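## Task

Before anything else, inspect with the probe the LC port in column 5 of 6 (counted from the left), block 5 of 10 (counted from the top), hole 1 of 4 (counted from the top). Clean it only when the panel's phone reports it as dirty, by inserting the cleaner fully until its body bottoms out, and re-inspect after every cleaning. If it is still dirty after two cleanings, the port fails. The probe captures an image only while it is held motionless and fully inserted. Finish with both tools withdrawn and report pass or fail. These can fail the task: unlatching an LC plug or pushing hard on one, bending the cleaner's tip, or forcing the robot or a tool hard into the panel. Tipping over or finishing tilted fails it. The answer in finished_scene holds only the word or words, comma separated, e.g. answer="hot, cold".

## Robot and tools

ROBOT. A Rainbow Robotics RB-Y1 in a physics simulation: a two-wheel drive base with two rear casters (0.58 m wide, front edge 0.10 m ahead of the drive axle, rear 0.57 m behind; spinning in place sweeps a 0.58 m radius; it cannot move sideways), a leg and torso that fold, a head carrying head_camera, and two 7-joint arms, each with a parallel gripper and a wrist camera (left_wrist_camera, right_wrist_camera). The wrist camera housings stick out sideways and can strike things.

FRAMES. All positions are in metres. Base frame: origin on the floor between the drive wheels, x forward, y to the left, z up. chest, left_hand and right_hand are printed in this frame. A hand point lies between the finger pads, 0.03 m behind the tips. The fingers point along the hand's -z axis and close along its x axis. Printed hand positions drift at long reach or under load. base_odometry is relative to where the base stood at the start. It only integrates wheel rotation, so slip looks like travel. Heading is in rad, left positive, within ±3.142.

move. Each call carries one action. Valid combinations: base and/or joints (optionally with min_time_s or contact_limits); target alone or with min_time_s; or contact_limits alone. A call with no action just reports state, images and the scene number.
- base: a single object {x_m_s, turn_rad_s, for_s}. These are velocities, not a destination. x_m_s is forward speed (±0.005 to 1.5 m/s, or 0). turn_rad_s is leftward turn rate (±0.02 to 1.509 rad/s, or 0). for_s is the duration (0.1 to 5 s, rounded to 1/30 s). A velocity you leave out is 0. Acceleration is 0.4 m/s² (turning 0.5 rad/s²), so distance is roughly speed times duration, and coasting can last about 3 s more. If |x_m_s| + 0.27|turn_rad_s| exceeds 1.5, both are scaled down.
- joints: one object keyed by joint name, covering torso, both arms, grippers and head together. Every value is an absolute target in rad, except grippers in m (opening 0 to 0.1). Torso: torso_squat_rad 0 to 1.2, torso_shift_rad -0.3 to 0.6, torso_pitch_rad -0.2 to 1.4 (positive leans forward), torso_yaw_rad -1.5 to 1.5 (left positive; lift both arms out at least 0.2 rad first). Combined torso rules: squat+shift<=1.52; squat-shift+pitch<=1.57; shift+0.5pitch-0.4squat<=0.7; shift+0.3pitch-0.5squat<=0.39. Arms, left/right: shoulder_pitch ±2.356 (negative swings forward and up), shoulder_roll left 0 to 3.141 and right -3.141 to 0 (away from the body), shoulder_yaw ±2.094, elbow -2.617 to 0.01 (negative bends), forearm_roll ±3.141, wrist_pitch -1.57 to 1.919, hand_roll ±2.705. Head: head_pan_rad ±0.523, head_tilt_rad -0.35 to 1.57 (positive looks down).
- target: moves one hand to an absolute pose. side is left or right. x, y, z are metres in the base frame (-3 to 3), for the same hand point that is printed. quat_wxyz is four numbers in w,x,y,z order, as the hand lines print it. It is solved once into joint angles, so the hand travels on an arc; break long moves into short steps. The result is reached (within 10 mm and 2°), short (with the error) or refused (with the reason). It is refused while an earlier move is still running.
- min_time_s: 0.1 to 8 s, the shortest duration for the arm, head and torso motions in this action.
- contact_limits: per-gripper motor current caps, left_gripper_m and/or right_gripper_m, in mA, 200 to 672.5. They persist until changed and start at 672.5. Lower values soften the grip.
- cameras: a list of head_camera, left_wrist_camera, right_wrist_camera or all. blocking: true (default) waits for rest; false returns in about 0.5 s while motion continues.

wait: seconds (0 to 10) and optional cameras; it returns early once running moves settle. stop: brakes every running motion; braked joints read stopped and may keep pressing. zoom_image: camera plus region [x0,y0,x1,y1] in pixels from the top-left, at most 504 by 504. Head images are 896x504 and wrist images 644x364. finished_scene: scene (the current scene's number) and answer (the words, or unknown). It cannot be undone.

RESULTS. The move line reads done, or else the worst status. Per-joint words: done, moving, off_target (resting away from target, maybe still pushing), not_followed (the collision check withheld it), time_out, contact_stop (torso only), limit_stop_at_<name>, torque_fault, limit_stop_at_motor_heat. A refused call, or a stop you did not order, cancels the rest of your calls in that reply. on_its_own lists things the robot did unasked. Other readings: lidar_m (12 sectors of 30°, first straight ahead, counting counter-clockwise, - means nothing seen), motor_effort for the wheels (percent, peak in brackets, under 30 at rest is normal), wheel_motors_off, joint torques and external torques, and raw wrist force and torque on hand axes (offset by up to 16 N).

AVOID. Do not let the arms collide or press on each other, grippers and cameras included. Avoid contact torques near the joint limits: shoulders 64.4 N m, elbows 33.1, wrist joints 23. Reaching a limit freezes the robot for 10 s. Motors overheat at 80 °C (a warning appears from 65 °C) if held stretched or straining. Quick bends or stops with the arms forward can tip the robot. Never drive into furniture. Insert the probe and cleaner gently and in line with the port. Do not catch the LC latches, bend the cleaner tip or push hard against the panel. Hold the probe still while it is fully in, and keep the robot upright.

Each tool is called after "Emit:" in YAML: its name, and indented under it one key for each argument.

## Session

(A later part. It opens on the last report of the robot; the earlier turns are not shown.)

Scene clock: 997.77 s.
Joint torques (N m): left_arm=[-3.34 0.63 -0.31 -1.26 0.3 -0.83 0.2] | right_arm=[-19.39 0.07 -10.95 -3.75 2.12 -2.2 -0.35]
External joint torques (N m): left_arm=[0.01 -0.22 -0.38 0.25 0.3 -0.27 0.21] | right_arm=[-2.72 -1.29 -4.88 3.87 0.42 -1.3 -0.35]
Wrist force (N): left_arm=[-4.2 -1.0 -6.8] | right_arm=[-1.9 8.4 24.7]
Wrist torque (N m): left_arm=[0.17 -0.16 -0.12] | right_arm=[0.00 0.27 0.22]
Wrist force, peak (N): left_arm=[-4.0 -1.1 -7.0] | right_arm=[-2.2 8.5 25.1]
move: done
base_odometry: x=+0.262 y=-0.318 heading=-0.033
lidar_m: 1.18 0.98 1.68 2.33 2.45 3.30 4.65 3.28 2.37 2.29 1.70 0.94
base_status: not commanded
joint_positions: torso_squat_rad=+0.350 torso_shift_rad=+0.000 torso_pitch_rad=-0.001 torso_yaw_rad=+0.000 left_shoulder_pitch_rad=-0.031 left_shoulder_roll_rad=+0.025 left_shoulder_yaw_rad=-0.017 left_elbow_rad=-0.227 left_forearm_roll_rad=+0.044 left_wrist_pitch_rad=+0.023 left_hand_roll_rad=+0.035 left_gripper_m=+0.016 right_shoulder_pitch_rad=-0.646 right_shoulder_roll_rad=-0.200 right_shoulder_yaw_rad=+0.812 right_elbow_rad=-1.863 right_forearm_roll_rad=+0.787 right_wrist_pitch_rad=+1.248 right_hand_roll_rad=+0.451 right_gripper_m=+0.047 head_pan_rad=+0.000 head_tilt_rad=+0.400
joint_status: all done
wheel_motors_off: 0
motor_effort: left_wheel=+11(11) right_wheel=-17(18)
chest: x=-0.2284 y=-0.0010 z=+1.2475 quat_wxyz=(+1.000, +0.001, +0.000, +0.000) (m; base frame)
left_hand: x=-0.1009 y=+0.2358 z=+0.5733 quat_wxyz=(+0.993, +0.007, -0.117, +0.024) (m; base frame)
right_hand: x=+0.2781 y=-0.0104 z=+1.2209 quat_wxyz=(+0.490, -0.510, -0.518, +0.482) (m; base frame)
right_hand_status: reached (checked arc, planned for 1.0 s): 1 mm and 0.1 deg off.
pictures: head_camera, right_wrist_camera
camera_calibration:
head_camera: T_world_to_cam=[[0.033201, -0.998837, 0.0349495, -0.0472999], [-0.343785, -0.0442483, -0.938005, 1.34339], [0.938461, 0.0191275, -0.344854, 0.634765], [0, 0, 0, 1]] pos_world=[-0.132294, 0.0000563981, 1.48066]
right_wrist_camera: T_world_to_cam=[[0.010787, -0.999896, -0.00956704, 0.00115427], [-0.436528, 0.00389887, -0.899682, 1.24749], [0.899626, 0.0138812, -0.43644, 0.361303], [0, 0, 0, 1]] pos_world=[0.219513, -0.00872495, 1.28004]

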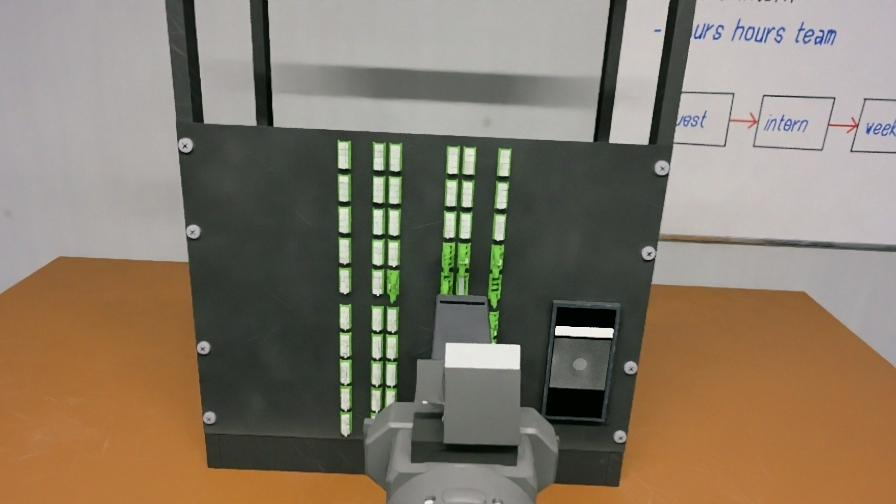

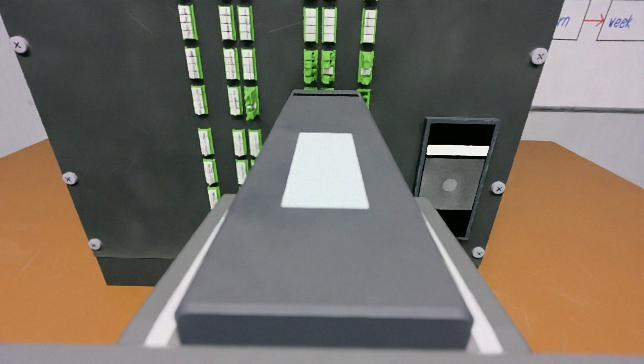

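The phone lit up. Zoom on it.

Emit:
wait:
  seconds: 1.5
  cameras: ["head_camera", "right_wrist_camera"]

Emit:
zoom_image:
  camera: "head_camera"
  region: [530, 295, 640, 430]

Emit:
zoom_image:
  camera: "right_wrist_camera"
  region: [405, 115, 505, 245]

Scene clock: 1006.07 s.
Joint torques (N m): left_arm=[-3.63 1.29 -0.8 -1.06 0.17 -0.51 0.3] | right_arm=[-19.84 0.05 -10.7 -3.93 2.02 -2.4 -0.4]
External joint torques (N m): left_arm=[-0.28 0.44 -0.87 0.45 0.17 0.05 0.31] | right_arm=[-3.17 -1.31 -4.63 3.69 0.32 -1.5 -0.39]
Wrist force (N): left_arm=[-3.8 -0.5 -6.1] | right_arm=[-2.3 8.1 24.9]
Wrist torque (N m): left_arm=[0.09 -0.13 -0.14] | right_arm=[0.06 0.24 0.20]
Wrist force, peak (N): left_arm=[-4.7 -0.7 -6.7] | right_arm=[-2.0 8.2 25.4]
base_odometry: x=+0.262 y=-0.318 heading=-0.033
lidar_m: 1.18 0.97 1.68 2.33 2.43 3.32 4.65 3.27 2.38 2.29 1.71 0.94
base_status: not commanded
joint_positions: torso_squat_rad=+0.350 torso_shift_rad=+0.000 torso_pitch_rad=-0.001 torso_yaw_rad=+0.000 left_shoulder_pitch_rad=-0.031 left_shoulder_roll_rad=+0.025 left_shoulder_yaw_rad=-0.017 left_elbow_rad=-0.227 left_forearm_roll_rad=+0.044 left_wrist_pitch_rad=+0.023 left_hand_roll_rad=+0.035 left_gripper_m=+0.016 right_shoulder_pitch_rad=-0.646 right_shoulder_roll_rad=-0.200 right_shoulder_yaw_rad=+0.812 right_elbow_rad=-1.863 right_forearm_roll_rad=+0.787 right_wrist_pitch_rad=+1.248 right_hand_roll_rad=+0.451 right_gripper_m=+0.047 head_pan_rad=+0.000 head_tilt_rad=+0.400
joint_status: all done
wheel_motors_off: 0
motor_effort: left_wheel=+10(11) right_wheel=-17(18)
chest: x=-0.2284 y=-0.0010 z=+1.2475 quat_wxyz=(+1.000, +0.001, +0.000, +0.000) (m; base frame)
left_hand: x=-0.1009 y=+0.2358 z=+0.5733 quat_wxyz=(+0.993, +0.007, -0.117, +0.024) (m; base frame)
right_hand: x=+0.2781 y=-0.0104 z=+1.2209 quat_wxyz=(+0.490, -0.510, -0.518, +0.482) (m; base frame)
right_hand_status: reached (checked arc, planned for 1.0 s): 1 mm and 0.1 deg off.
wait: 1.50 s; at rest from the start
pictures: head_camera, right_wrist_camera
camera_calibration:
head_camera: T_world_to_cam=[[0.033201, -0.998837, 0.0349495, -0.0472999], [-0.343785, -0.0442483, -0.938005, 1.34339], [0.938461, 0.0191275, -0.344854, 0.634765], [0, 0, 0, 1]] pos_world=[-0.132294, 0.0000563981, 1.48066]
right_wrist_camera: T_world_to_cam=[[0.010787, -0.999896, -0.00956704, 0.00115427], [-0.436528, 0.00389887, -0.899682, 1.24749], [0.899626, 0.0138812, -0.43644, 0.361303], [0, 0, 0, 1]] pos_world=[0.219513, -0.00872495, 1.28004]

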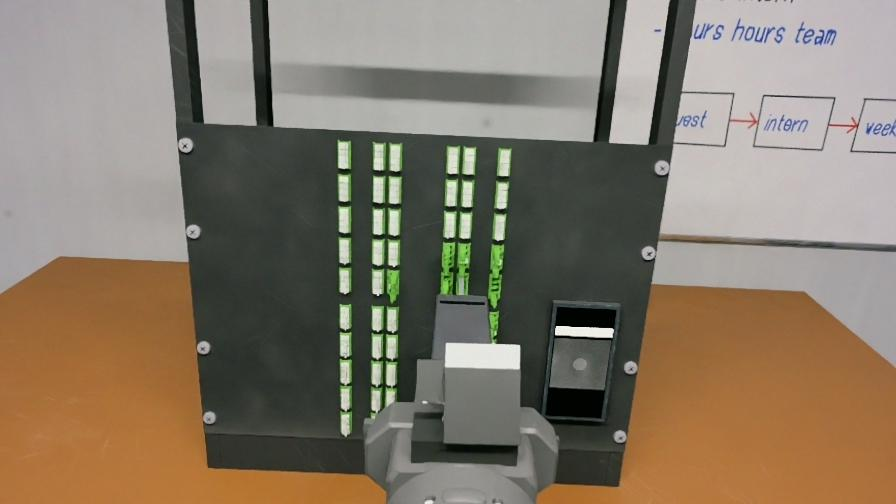

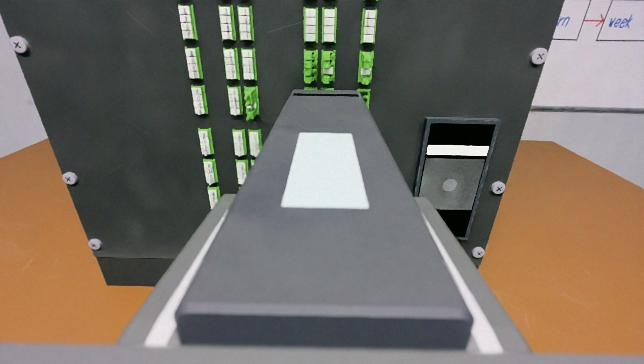

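Scaled by 3.733 from the camera's 896x504 image, which has a finer 1280x720 frame.

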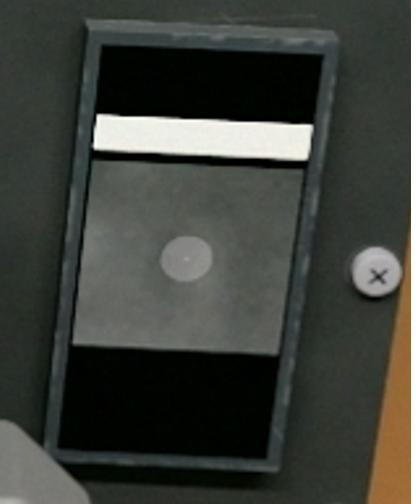

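Scaled by 3.877 from the camera's 644x364 image, which has a finer 1265x715 frame.

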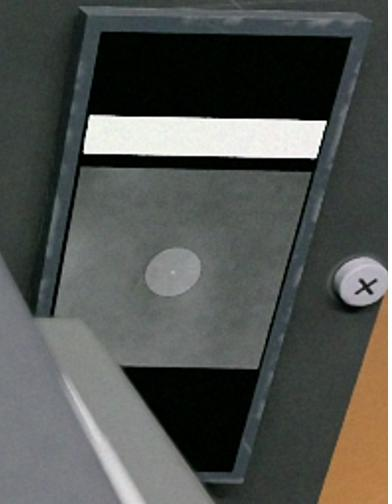

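Emit:
zoom_image:
  camera: "head_camera"
  region: [548, 322, 620, 394]

Emit:
zoom_image:
  camera: "head_camera"
  region: [564, 350, 594, 380]

Emit:
zoom_image:
  camera: "right_wrist_camera"
  region: [434, 170, 466, 202]

Emit:
zoom_image:
  camera: "right_wrist_camera"
  region: [420, 140, 495, 215]

Scaled by 7.000 from the camera's 896x504 image, which has a finer 1280x720 frame.

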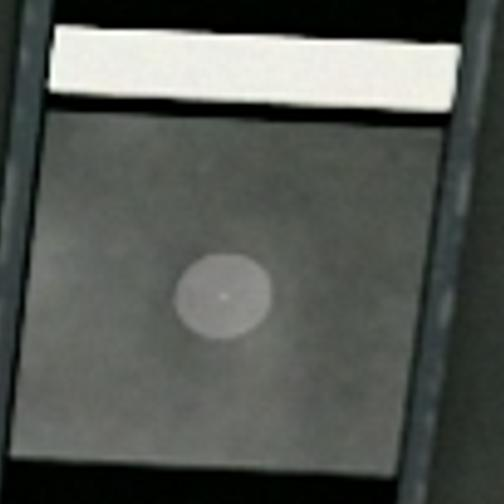

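Scaled by 16.800 from the camera's 896x504 image, which has a finer 1280x720 frame.

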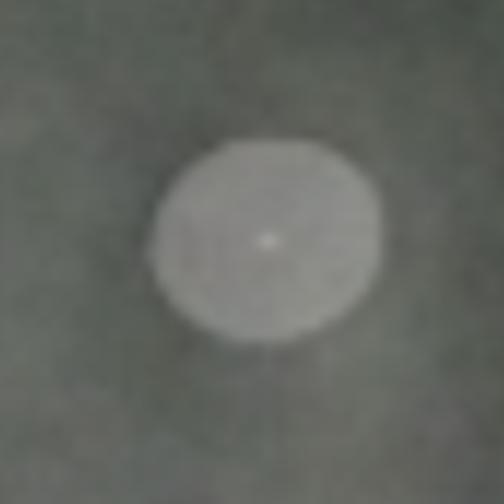

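Scaled by 15.750 from the camera's 644x364 image, which has a finer 1265x715 frame.

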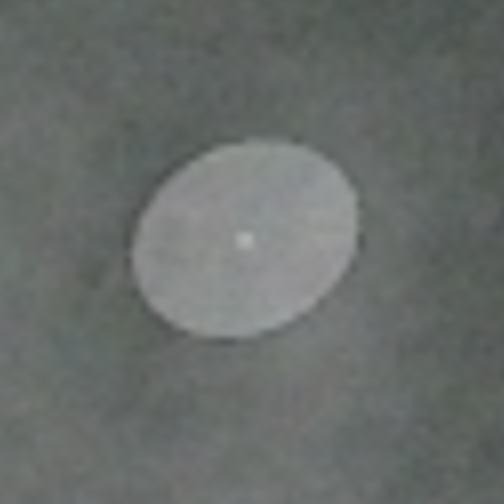

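Scaled by 6.720 from the camera's 644x364 image, which has a finer 1265x715 frame.

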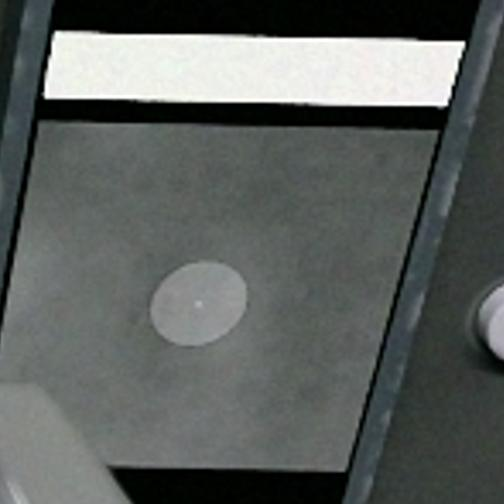

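Emit:
zoom_image:
  camera: "right_wrist_camera"
  region: [440, 175, 460, 195]

Emit:
move:
  target: {"side": "right", "x": 0.2640, "y": -0.0107, "z": 1.2211, "quat_wxyz": [0.4899, -0.5099, -0.5182, 0.4812]}
  min_time_s: 2
  cameras: ["head_camera"]

Emit:
zoom_image:
  camera: "head_camera"
  region: [530, 295, 640, 430]

Scaled by 25.200 from the camera's 644x364 image, which has a finer 1265x715 frame.

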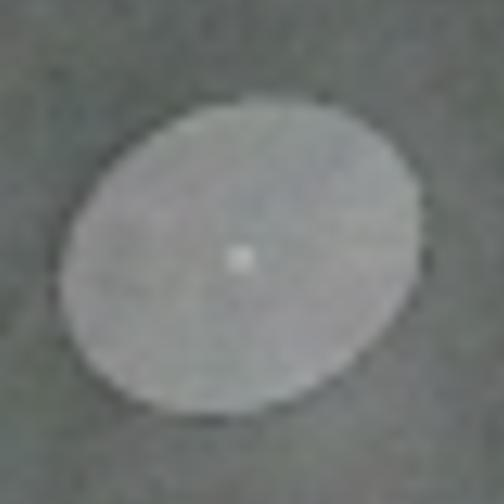

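Scene clock: 1040.93 s.
Joint torques (N m): left_arm=[-3.87 0.52 -0.44 -1.23 0 -0.74 0.25] | right_arm=[-14.73 1.63 -5.04 -7.96 2.47 -0.6 0.45]
External joint torques (N m): left_arm=[-0.54 -0.33 -0.51 0.27 -0.01 -0.18 0.26] | right_arm=[1.33 -0.04 0.88 -0.36 0.77 0.34 0.46]
Wrist force (N): left_arm=[-3.5 -0.7 -6.0] | right_arm=[0.2 7.0 -1.5]
Wrist torque (N m): left_arm=[0.11 -0.11 -0.13] | right_arm=[-0.28 -0.42 0.12]
Wrist force, peak (N): left_arm=[-4.9 -1.2 -6.4] | right_arm=[-2.1 8.6 25.1]
move: done
base_odometry: x=+0.262 y=-0.318 heading=-0.033
lidar_m: 1.18 0.98 1.67 2.33 2.43 3.30 4.65 3.28 2.37 2.28 1.70 0.94
base_status: not commanded
joint_positions: torso_squat_rad=+0.350 torso_shift_rad=+0.000 torso_pitch_rad=+0.000 torso_yaw_rad=+0.000 left_shoulder_pitch_rad=-0.031 left_shoulder_roll_rad=+0.025 left_shoulder_yaw_rad=-0.017 left_elbow_rad=-0.227 left_forearm_roll_rad=+0.044 left_wrist_pitch_rad=+0.023 left_hand_roll_rad=+0.035 left_gripper_m=+0.016 right_shoulder_pitch_rad=-0.621 right_shoulder_roll_rad=-0.200 right_shoulder_yaw_rad=+0.831 right_elbow_rad=-1.913 right_forearm_roll_rad=+0.803 right_wrist_pitch_rad=+1.279 right_hand_roll_rad=+0.468 right_gripper_m=+0.047 head_pan_rad=+0.000 head_tilt_rad=+0.400
joint_status: all done
wheel_motors_off: 0
motor_effort: left_wheel=+11(12) right_wheel=-17(17)
chest: x=-0.2280 y=-0.0010 z=+1.2475 quat_wxyz=(+1.000, +0.001, +0.000, +0.000) (m; base frame)
left_hand: x=-0.1009 y=+0.2358 z=+0.5732 quat_wxyz=(+0.993, +0.007, -0.117, +0.024) (m; base frame)
right_hand: x=+0.2654 y=-0.0106 z=+1.2209 quat_wxyz=(+0.490, -0.509, -0.518, +0.481) (m; base frame)
right_hand_status: reached (checked arc, planned for 2.0 s): 1 mm and 0.1 deg off.
pictures: head_camera
camera_calibration:
head_camera: T_world_to_cam=[[0.0332177, -0.998838, 0.0349313, -0.0472906], [-0.344258, -0.0442466, -0.937832, 1.34328], [0.938287, 0.0191272, -0.345327, 0.634878], [0, 0, 0, 1]] pos_world=[-0.131693, 0.0000563944, 1.48066]

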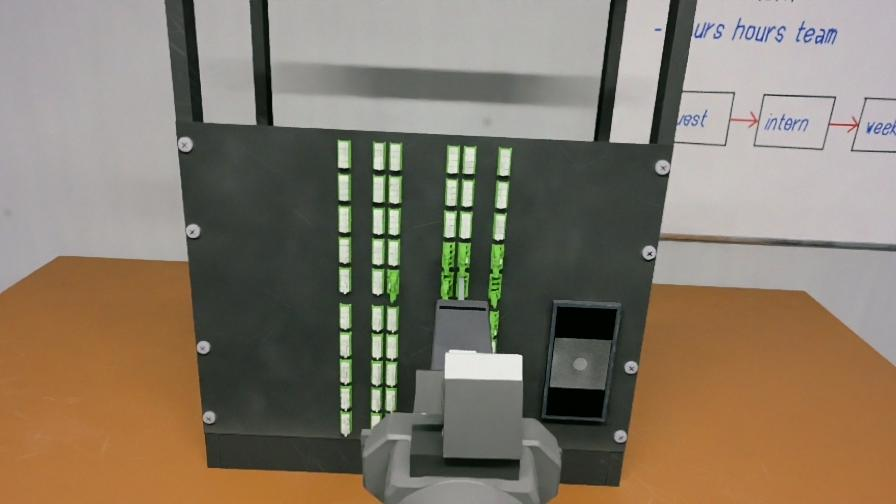

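Scaled by 3.733 from the camera's 896x504 image, which has a finer 1280x720 frame.

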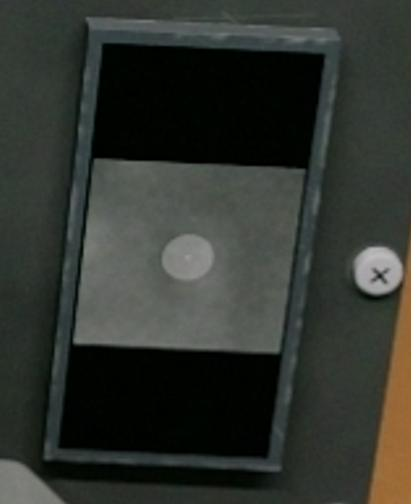

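Emit:
move:
  target: {"side": "right", "x": 0.24, "y": -0.0107, "z": 1.2211, "quat_wxyz": [0.4899, -0.5099, -0.5182, 0.4812]}
  min_time_s: 1.5

Emit:
move:
  target: {"side": "right", "x": 0.20, "y": -0.0107, "z": 1.2211, "quat_wxyz": [0.4899, -0.5099, -0.5182, 0.4812]}
  min_time_s: 1.5

Emit:
move:
  target: {"side": "right", "x": 0.21, "y": -0.09, "z": 1.11, "quat_wxyz": [0.4899, -0.5099, -0.5182, 0.4812]}
  min_time_s: 2.5
  cameras: ["head_camera", "right_wrist_camera"]

Scene clock: 1061.63 s.
Joint torques (N m): left_arm=[-3.7 0.66 -0.54 -1.06 0.12 -0.67 0.3] | right_arm=[-13.79 3.46 -4.68 -7.81 2.45 -1.01 0.58]
External joint torques (N m): left_arm=[-0.37 -0.19 -0.61 0.44 0.11 -0.12 0.31] | right_arm=[1.12 1.23 0.94 -0.26 0.76 -0.02 0.59]
Wrist force (N): left_arm=[-3.3 -1.1 -5.9] | right_arm=[-0.5 7.4 -1.0]
Wrist torque (N m): left_arm=[0.20 -0.09 -0.14] | right_arm=[-0.21 -0.26 0.14]
Wrist force, peak (N): left_arm=[-4.4 -1.0 -6.9] | right_arm=[-0.2 8.1 -1.3]
move: done
base_odometry: x=+0.262 y=-0.318 heading=-0.033
lidar_m: 1.18 0.98 1.67 2.34 2.44 3.32 4.65 3.27 2.38 2.28 1.71 0.93
base_status: not commanded
joint_positions: torso_squat_rad=+0.350 torso_shift_rad=+0.000 torso_pitch_rad=+0.000 torso_yaw_rad=+0.000 left_shoulder_pitch_rad=-0.031 left_shoulder_roll_rad=+0.025 left_shoulder_yaw_rad=-0.017 left_elbow_rad=-0.227 left_forearm_roll_rad=+0.044 left_wrist_pitch_rad=+0.023 left_hand_roll_rad=+0.035 left_gripper_m=+0.016 right_shoulder_pitch_rad=-0.574 right_shoulder_roll_rad=-0.200 right_shoulder_yaw_rad=+0.872 right_elbow_rad=-2.003 right_forearm_roll_rad=+0.841 right_wrist_pitch_rad=+1.333 right_hand_roll_rad=+0.501 right_gripper_m=+0.047 head_pan_rad=+0.000 head_tilt_rad=+0.400
joint_status: all done
wheel_motors_off: 0
motor_effort: left_wheel=+11(12) right_wheel=-17(17)
chest: x=-0.2280 y=-0.0010 z=+1.2475 quat_wxyz=(+1.000, +0.001, +0.000, +0.000) (m; base frame)
left_hand: x=-0.1009 y=+0.2358 z=+0.5732 quat_wxyz=(+0.993, +0.007, -0.117, +0.024) (m; base frame)
right_hand: x=+0.2402 y=-0.0109 z=+1.2210 quat_wxyz=(+0.490, -0.510, -0.518, +0.481) (m; base frame)
right_hand_status: reached (checked arc, planned for 1.5 s): 0 mm and 0.0 deg off.
pictures: none

Scene clock: 1063.47 s.
Joint torques (N m): left_arm=[-3.32 0.62 -0.67 -1.25 0.07 -0.64 0.26] | right_arm=[-12.17 4.64 -3.86 -7.93 2.46 -1.02 0.31]
External joint torques (N m): left_arm=[0.01 -0.23 -0.74 0.25 0.06 -0.09 0.27] | right_arm=[0.9 1.55 1.18 -0.46 0.79 0.05 0.32]
Wrist force (N): left_arm=[-4.0 -1.2 -6.3] | right_arm=[-0.2 7.8 -1.3]
Wrist torque (N m): left_arm=[0.21 -0.14 -0.13] | right_arm=[-0.24 -0.20 0.12]
Wrist force, peak (N): left_arm=[-4.4 -1.0 -6.9] | right_arm=[-0.3 8.1 -1.0]
move: done
base_odometry: x=+0.262 y=-0.318 heading=-0.033
lidar_m: 1.17 0.98 1.67 2.33 2.42 3.29 4.66 3.27 2.37 2.28 1.70 0.93
base_status: not commanded
joint_positions: torso_squat_rad=+0.350 torso_shift_rad=+0.000 torso_pitch_rad=+0.000 torso_yaw_rad=+0.000 left_shoulder_pitch_rad=-0.031 left_shoulder_roll_rad=+0.025 left_shoulder_yaw_rad=-0.017 left_elbow_rad=-0.227 left_forearm_roll_rad=+0.044 left_wrist_pitch_rad=+0.023 left_hand_roll_rad=+0.035 left_gripper_m=+0.016 right_shoulder_pitch_rad=-0.505 right_shoulder_roll_rad=-0.193 right_shoulder_yaw_rad=+0.951 right_elbow_rad=-2.129 right_forearm_roll_rad=+0.915 right_wrist_pitch_rad=+1.414 right_hand_roll_rad=+0.550 right_gripper_m=+0.047 head_pan_rad=+0.000 head_tilt_rad=+0.400
joint_status: all done
wheel_motors_off: 0
motor_effort: left_wheel=+10(12) right_wheel=-17(17)
chest: x=-0.2280 y=-0.0010 z=+1.2475 quat_wxyz=(+1.000, +0.001, +0.000, +0.000) (m; base frame)
left_hand: x=-0.1009 y=+0.2358 z=+0.5732 quat_wxyz=(+0.993, +0.007, -0.117, +0.024) (m; base frame)
right_hand: x=+0.2003 y=-0.0109 z=+1.2210 quat_wxyz=(+0.490, -0.510, -0.518, +0.481) (m; base frame)
right_hand_status: reached (checked arc, planned for 1.5 s): 0 mm and 0.0 deg off.
pictures: none

Scene clock: 1066.30 s.
Joint torques (N m): left_arm=[-3.47 0.52 -0.27 -1.31 0.28 -0.69 0.18] | right_arm=[-10.79 -2.73 -4.69 -8.01 2.66 -0.58 -0.26]
External joint torques (N m): left_arm=[-0.14 -0.34 -0.34 0.19 0.28 -0.14 0.19] | right_arm=[0.81 -1.91 1.1 0.53 0.85 -0.3 -0.25]
Wrist force (N): left_arm=[-4.7 -1.2 -6.5] | right_arm=[-0.4 7.8 -1.4]
Wrist torque (N m): left_arm=[0.20 -0.21 -0.13] | right_arm=[-0.25 -0.25 0.23]
Wrist force, peak (N): left_arm=[-4.0 -0.7 -7.0] | right_arm=[-0.5 8.2 -0.7]
move: done
base_odometry: x=+0.262 y=-0.318 heading=-0.033
lidar_m: 1.18 0.97 1.67 2.34 2.43 3.31 4.66 3.29 2.38 2.29 1.70 0.93
base_status: not commanded
joint_positions: torso_squat_rad=+0.350 torso_shift_rad=+0.000 torso_pitch_rad=+0.000 torso_yaw_rad=+0.000 left_shoulder_pitch_rad=-0.031 left_shoulder_roll_rad=+0.025 left_shoulder_yaw_rad=-0.017 left_elbow_rad=-0.227 left_forearm_roll_rad=+0.044 left_wrist_pitch_rad=+0.023 left_hand_roll_rad=+0.035 left_gripper_m=+0.016 right_shoulder_pitch_rad=-0.289 right_shoulder_roll_rad=-0.490 right_shoulder_yaw_rad=+0.994 right_elbow_rad=-2.021 right_forearm_roll_rad=+1.059 right_wrist_pitch_rad=+1.174 right_hand_roll_rad=+0.127 right_gripper_m=+0.047 head_pan_rad=+0.000 head_tilt_rad=+0.400
joint_status: all done
wheel_motors_off: 0
motor_effort: left_wheel=+12(12) right_wheel=-17(17)
chest: x=-0.2280 y=-0.0010 z=+1.2475 quat_wxyz=(+1.000, +0.001, +0.000, +0.000) (m; base frame)
left_hand: x=-0.1009 y=+0.2358 z=+0.5732 quat_wxyz=(+0.993, +0.007, -0.117, +0.024) (m; base frame)
right_hand: x=+0.2096 y=-0.0897 z=+1.1099 quat_wxyz=(+0.490, -0.508, -0.517, +0.484) (m; base frame)
right_hand_status: reached (checked arc, planned for 2.5 s): 1 mm and 0.4 deg off.
pictures: head_camera, right_wrist_camera
camera_calibration:
head_camera: T_world_to_cam=[[0.0332177, -0.998838, 0.0349313, -0.0472906], [-0.344258, -0.0442466, -0.937832, 1.34328], [0.938287, 0.0191272, -0.345327, 0.634878], [0, 0, 0, 1]] pos_world=[-0.131693, 0.0000563944, 1.48066]
right_wrist_camera: T_world_to_cam=[[0.0124103, -0.999898, -0.00711549, -0.0815731], [-0.441791, 0.000900777, -0.897117, 1.11602], [0.897032, 0.014277, -0.441735, 0.381969], [0, 0, 0, 1]] pos_world=[0.151421, -0.0880235, 1.16935]

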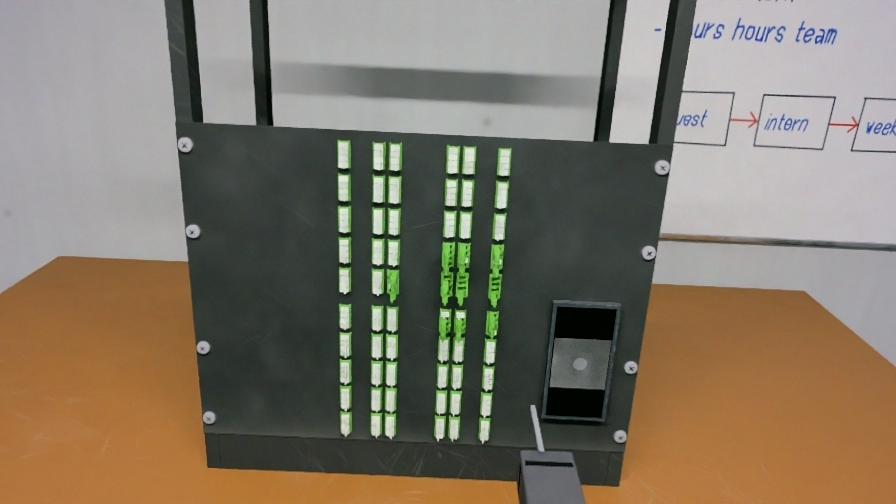

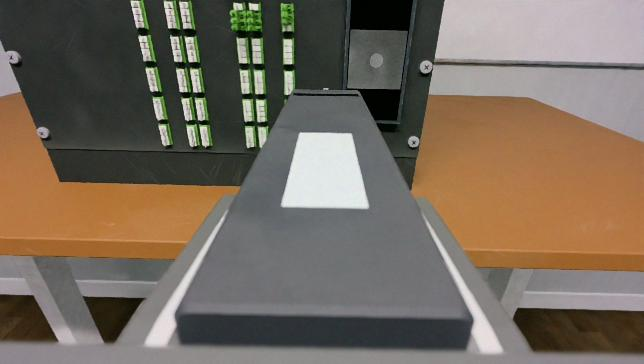

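Emit:
zoom_image:
  camera: "right_wrist_camera"
  region: [344, 28, 412, 96]

Emit:
zoom_image:
  camera: "right_wrist_camera"
  region: [366, 50, 388, 72]

Emit:
zoom_image:
  camera: "head_camera"
  region: [430, 230, 520, 320]

Scaled by 7.412 from the camera's 644x364 image, which has a finer 1265x715 frame.

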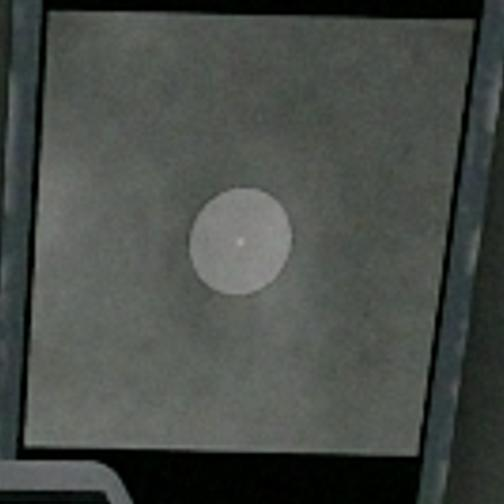

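Scaled by 22.909 from the camera's 644x364 image, which has a finer 1265x715 frame.

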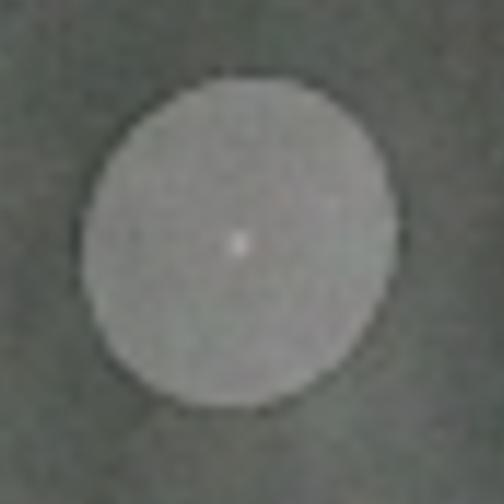

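Scaled by 5.600 from the camera's 896x504 image, which has a finer 1280x720 frame.

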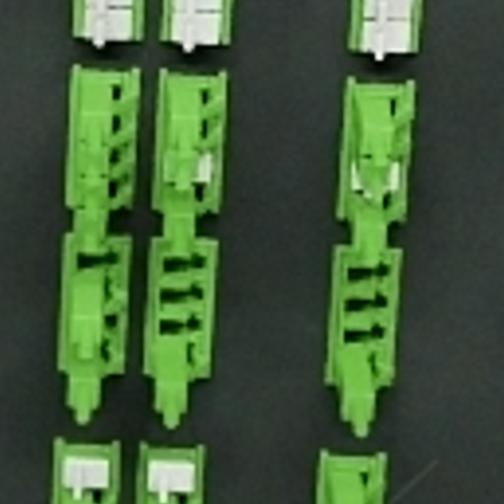

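Emit:
finished_scene:
  scene: 1
  answer: "pass"

The scene is finished: the task was done.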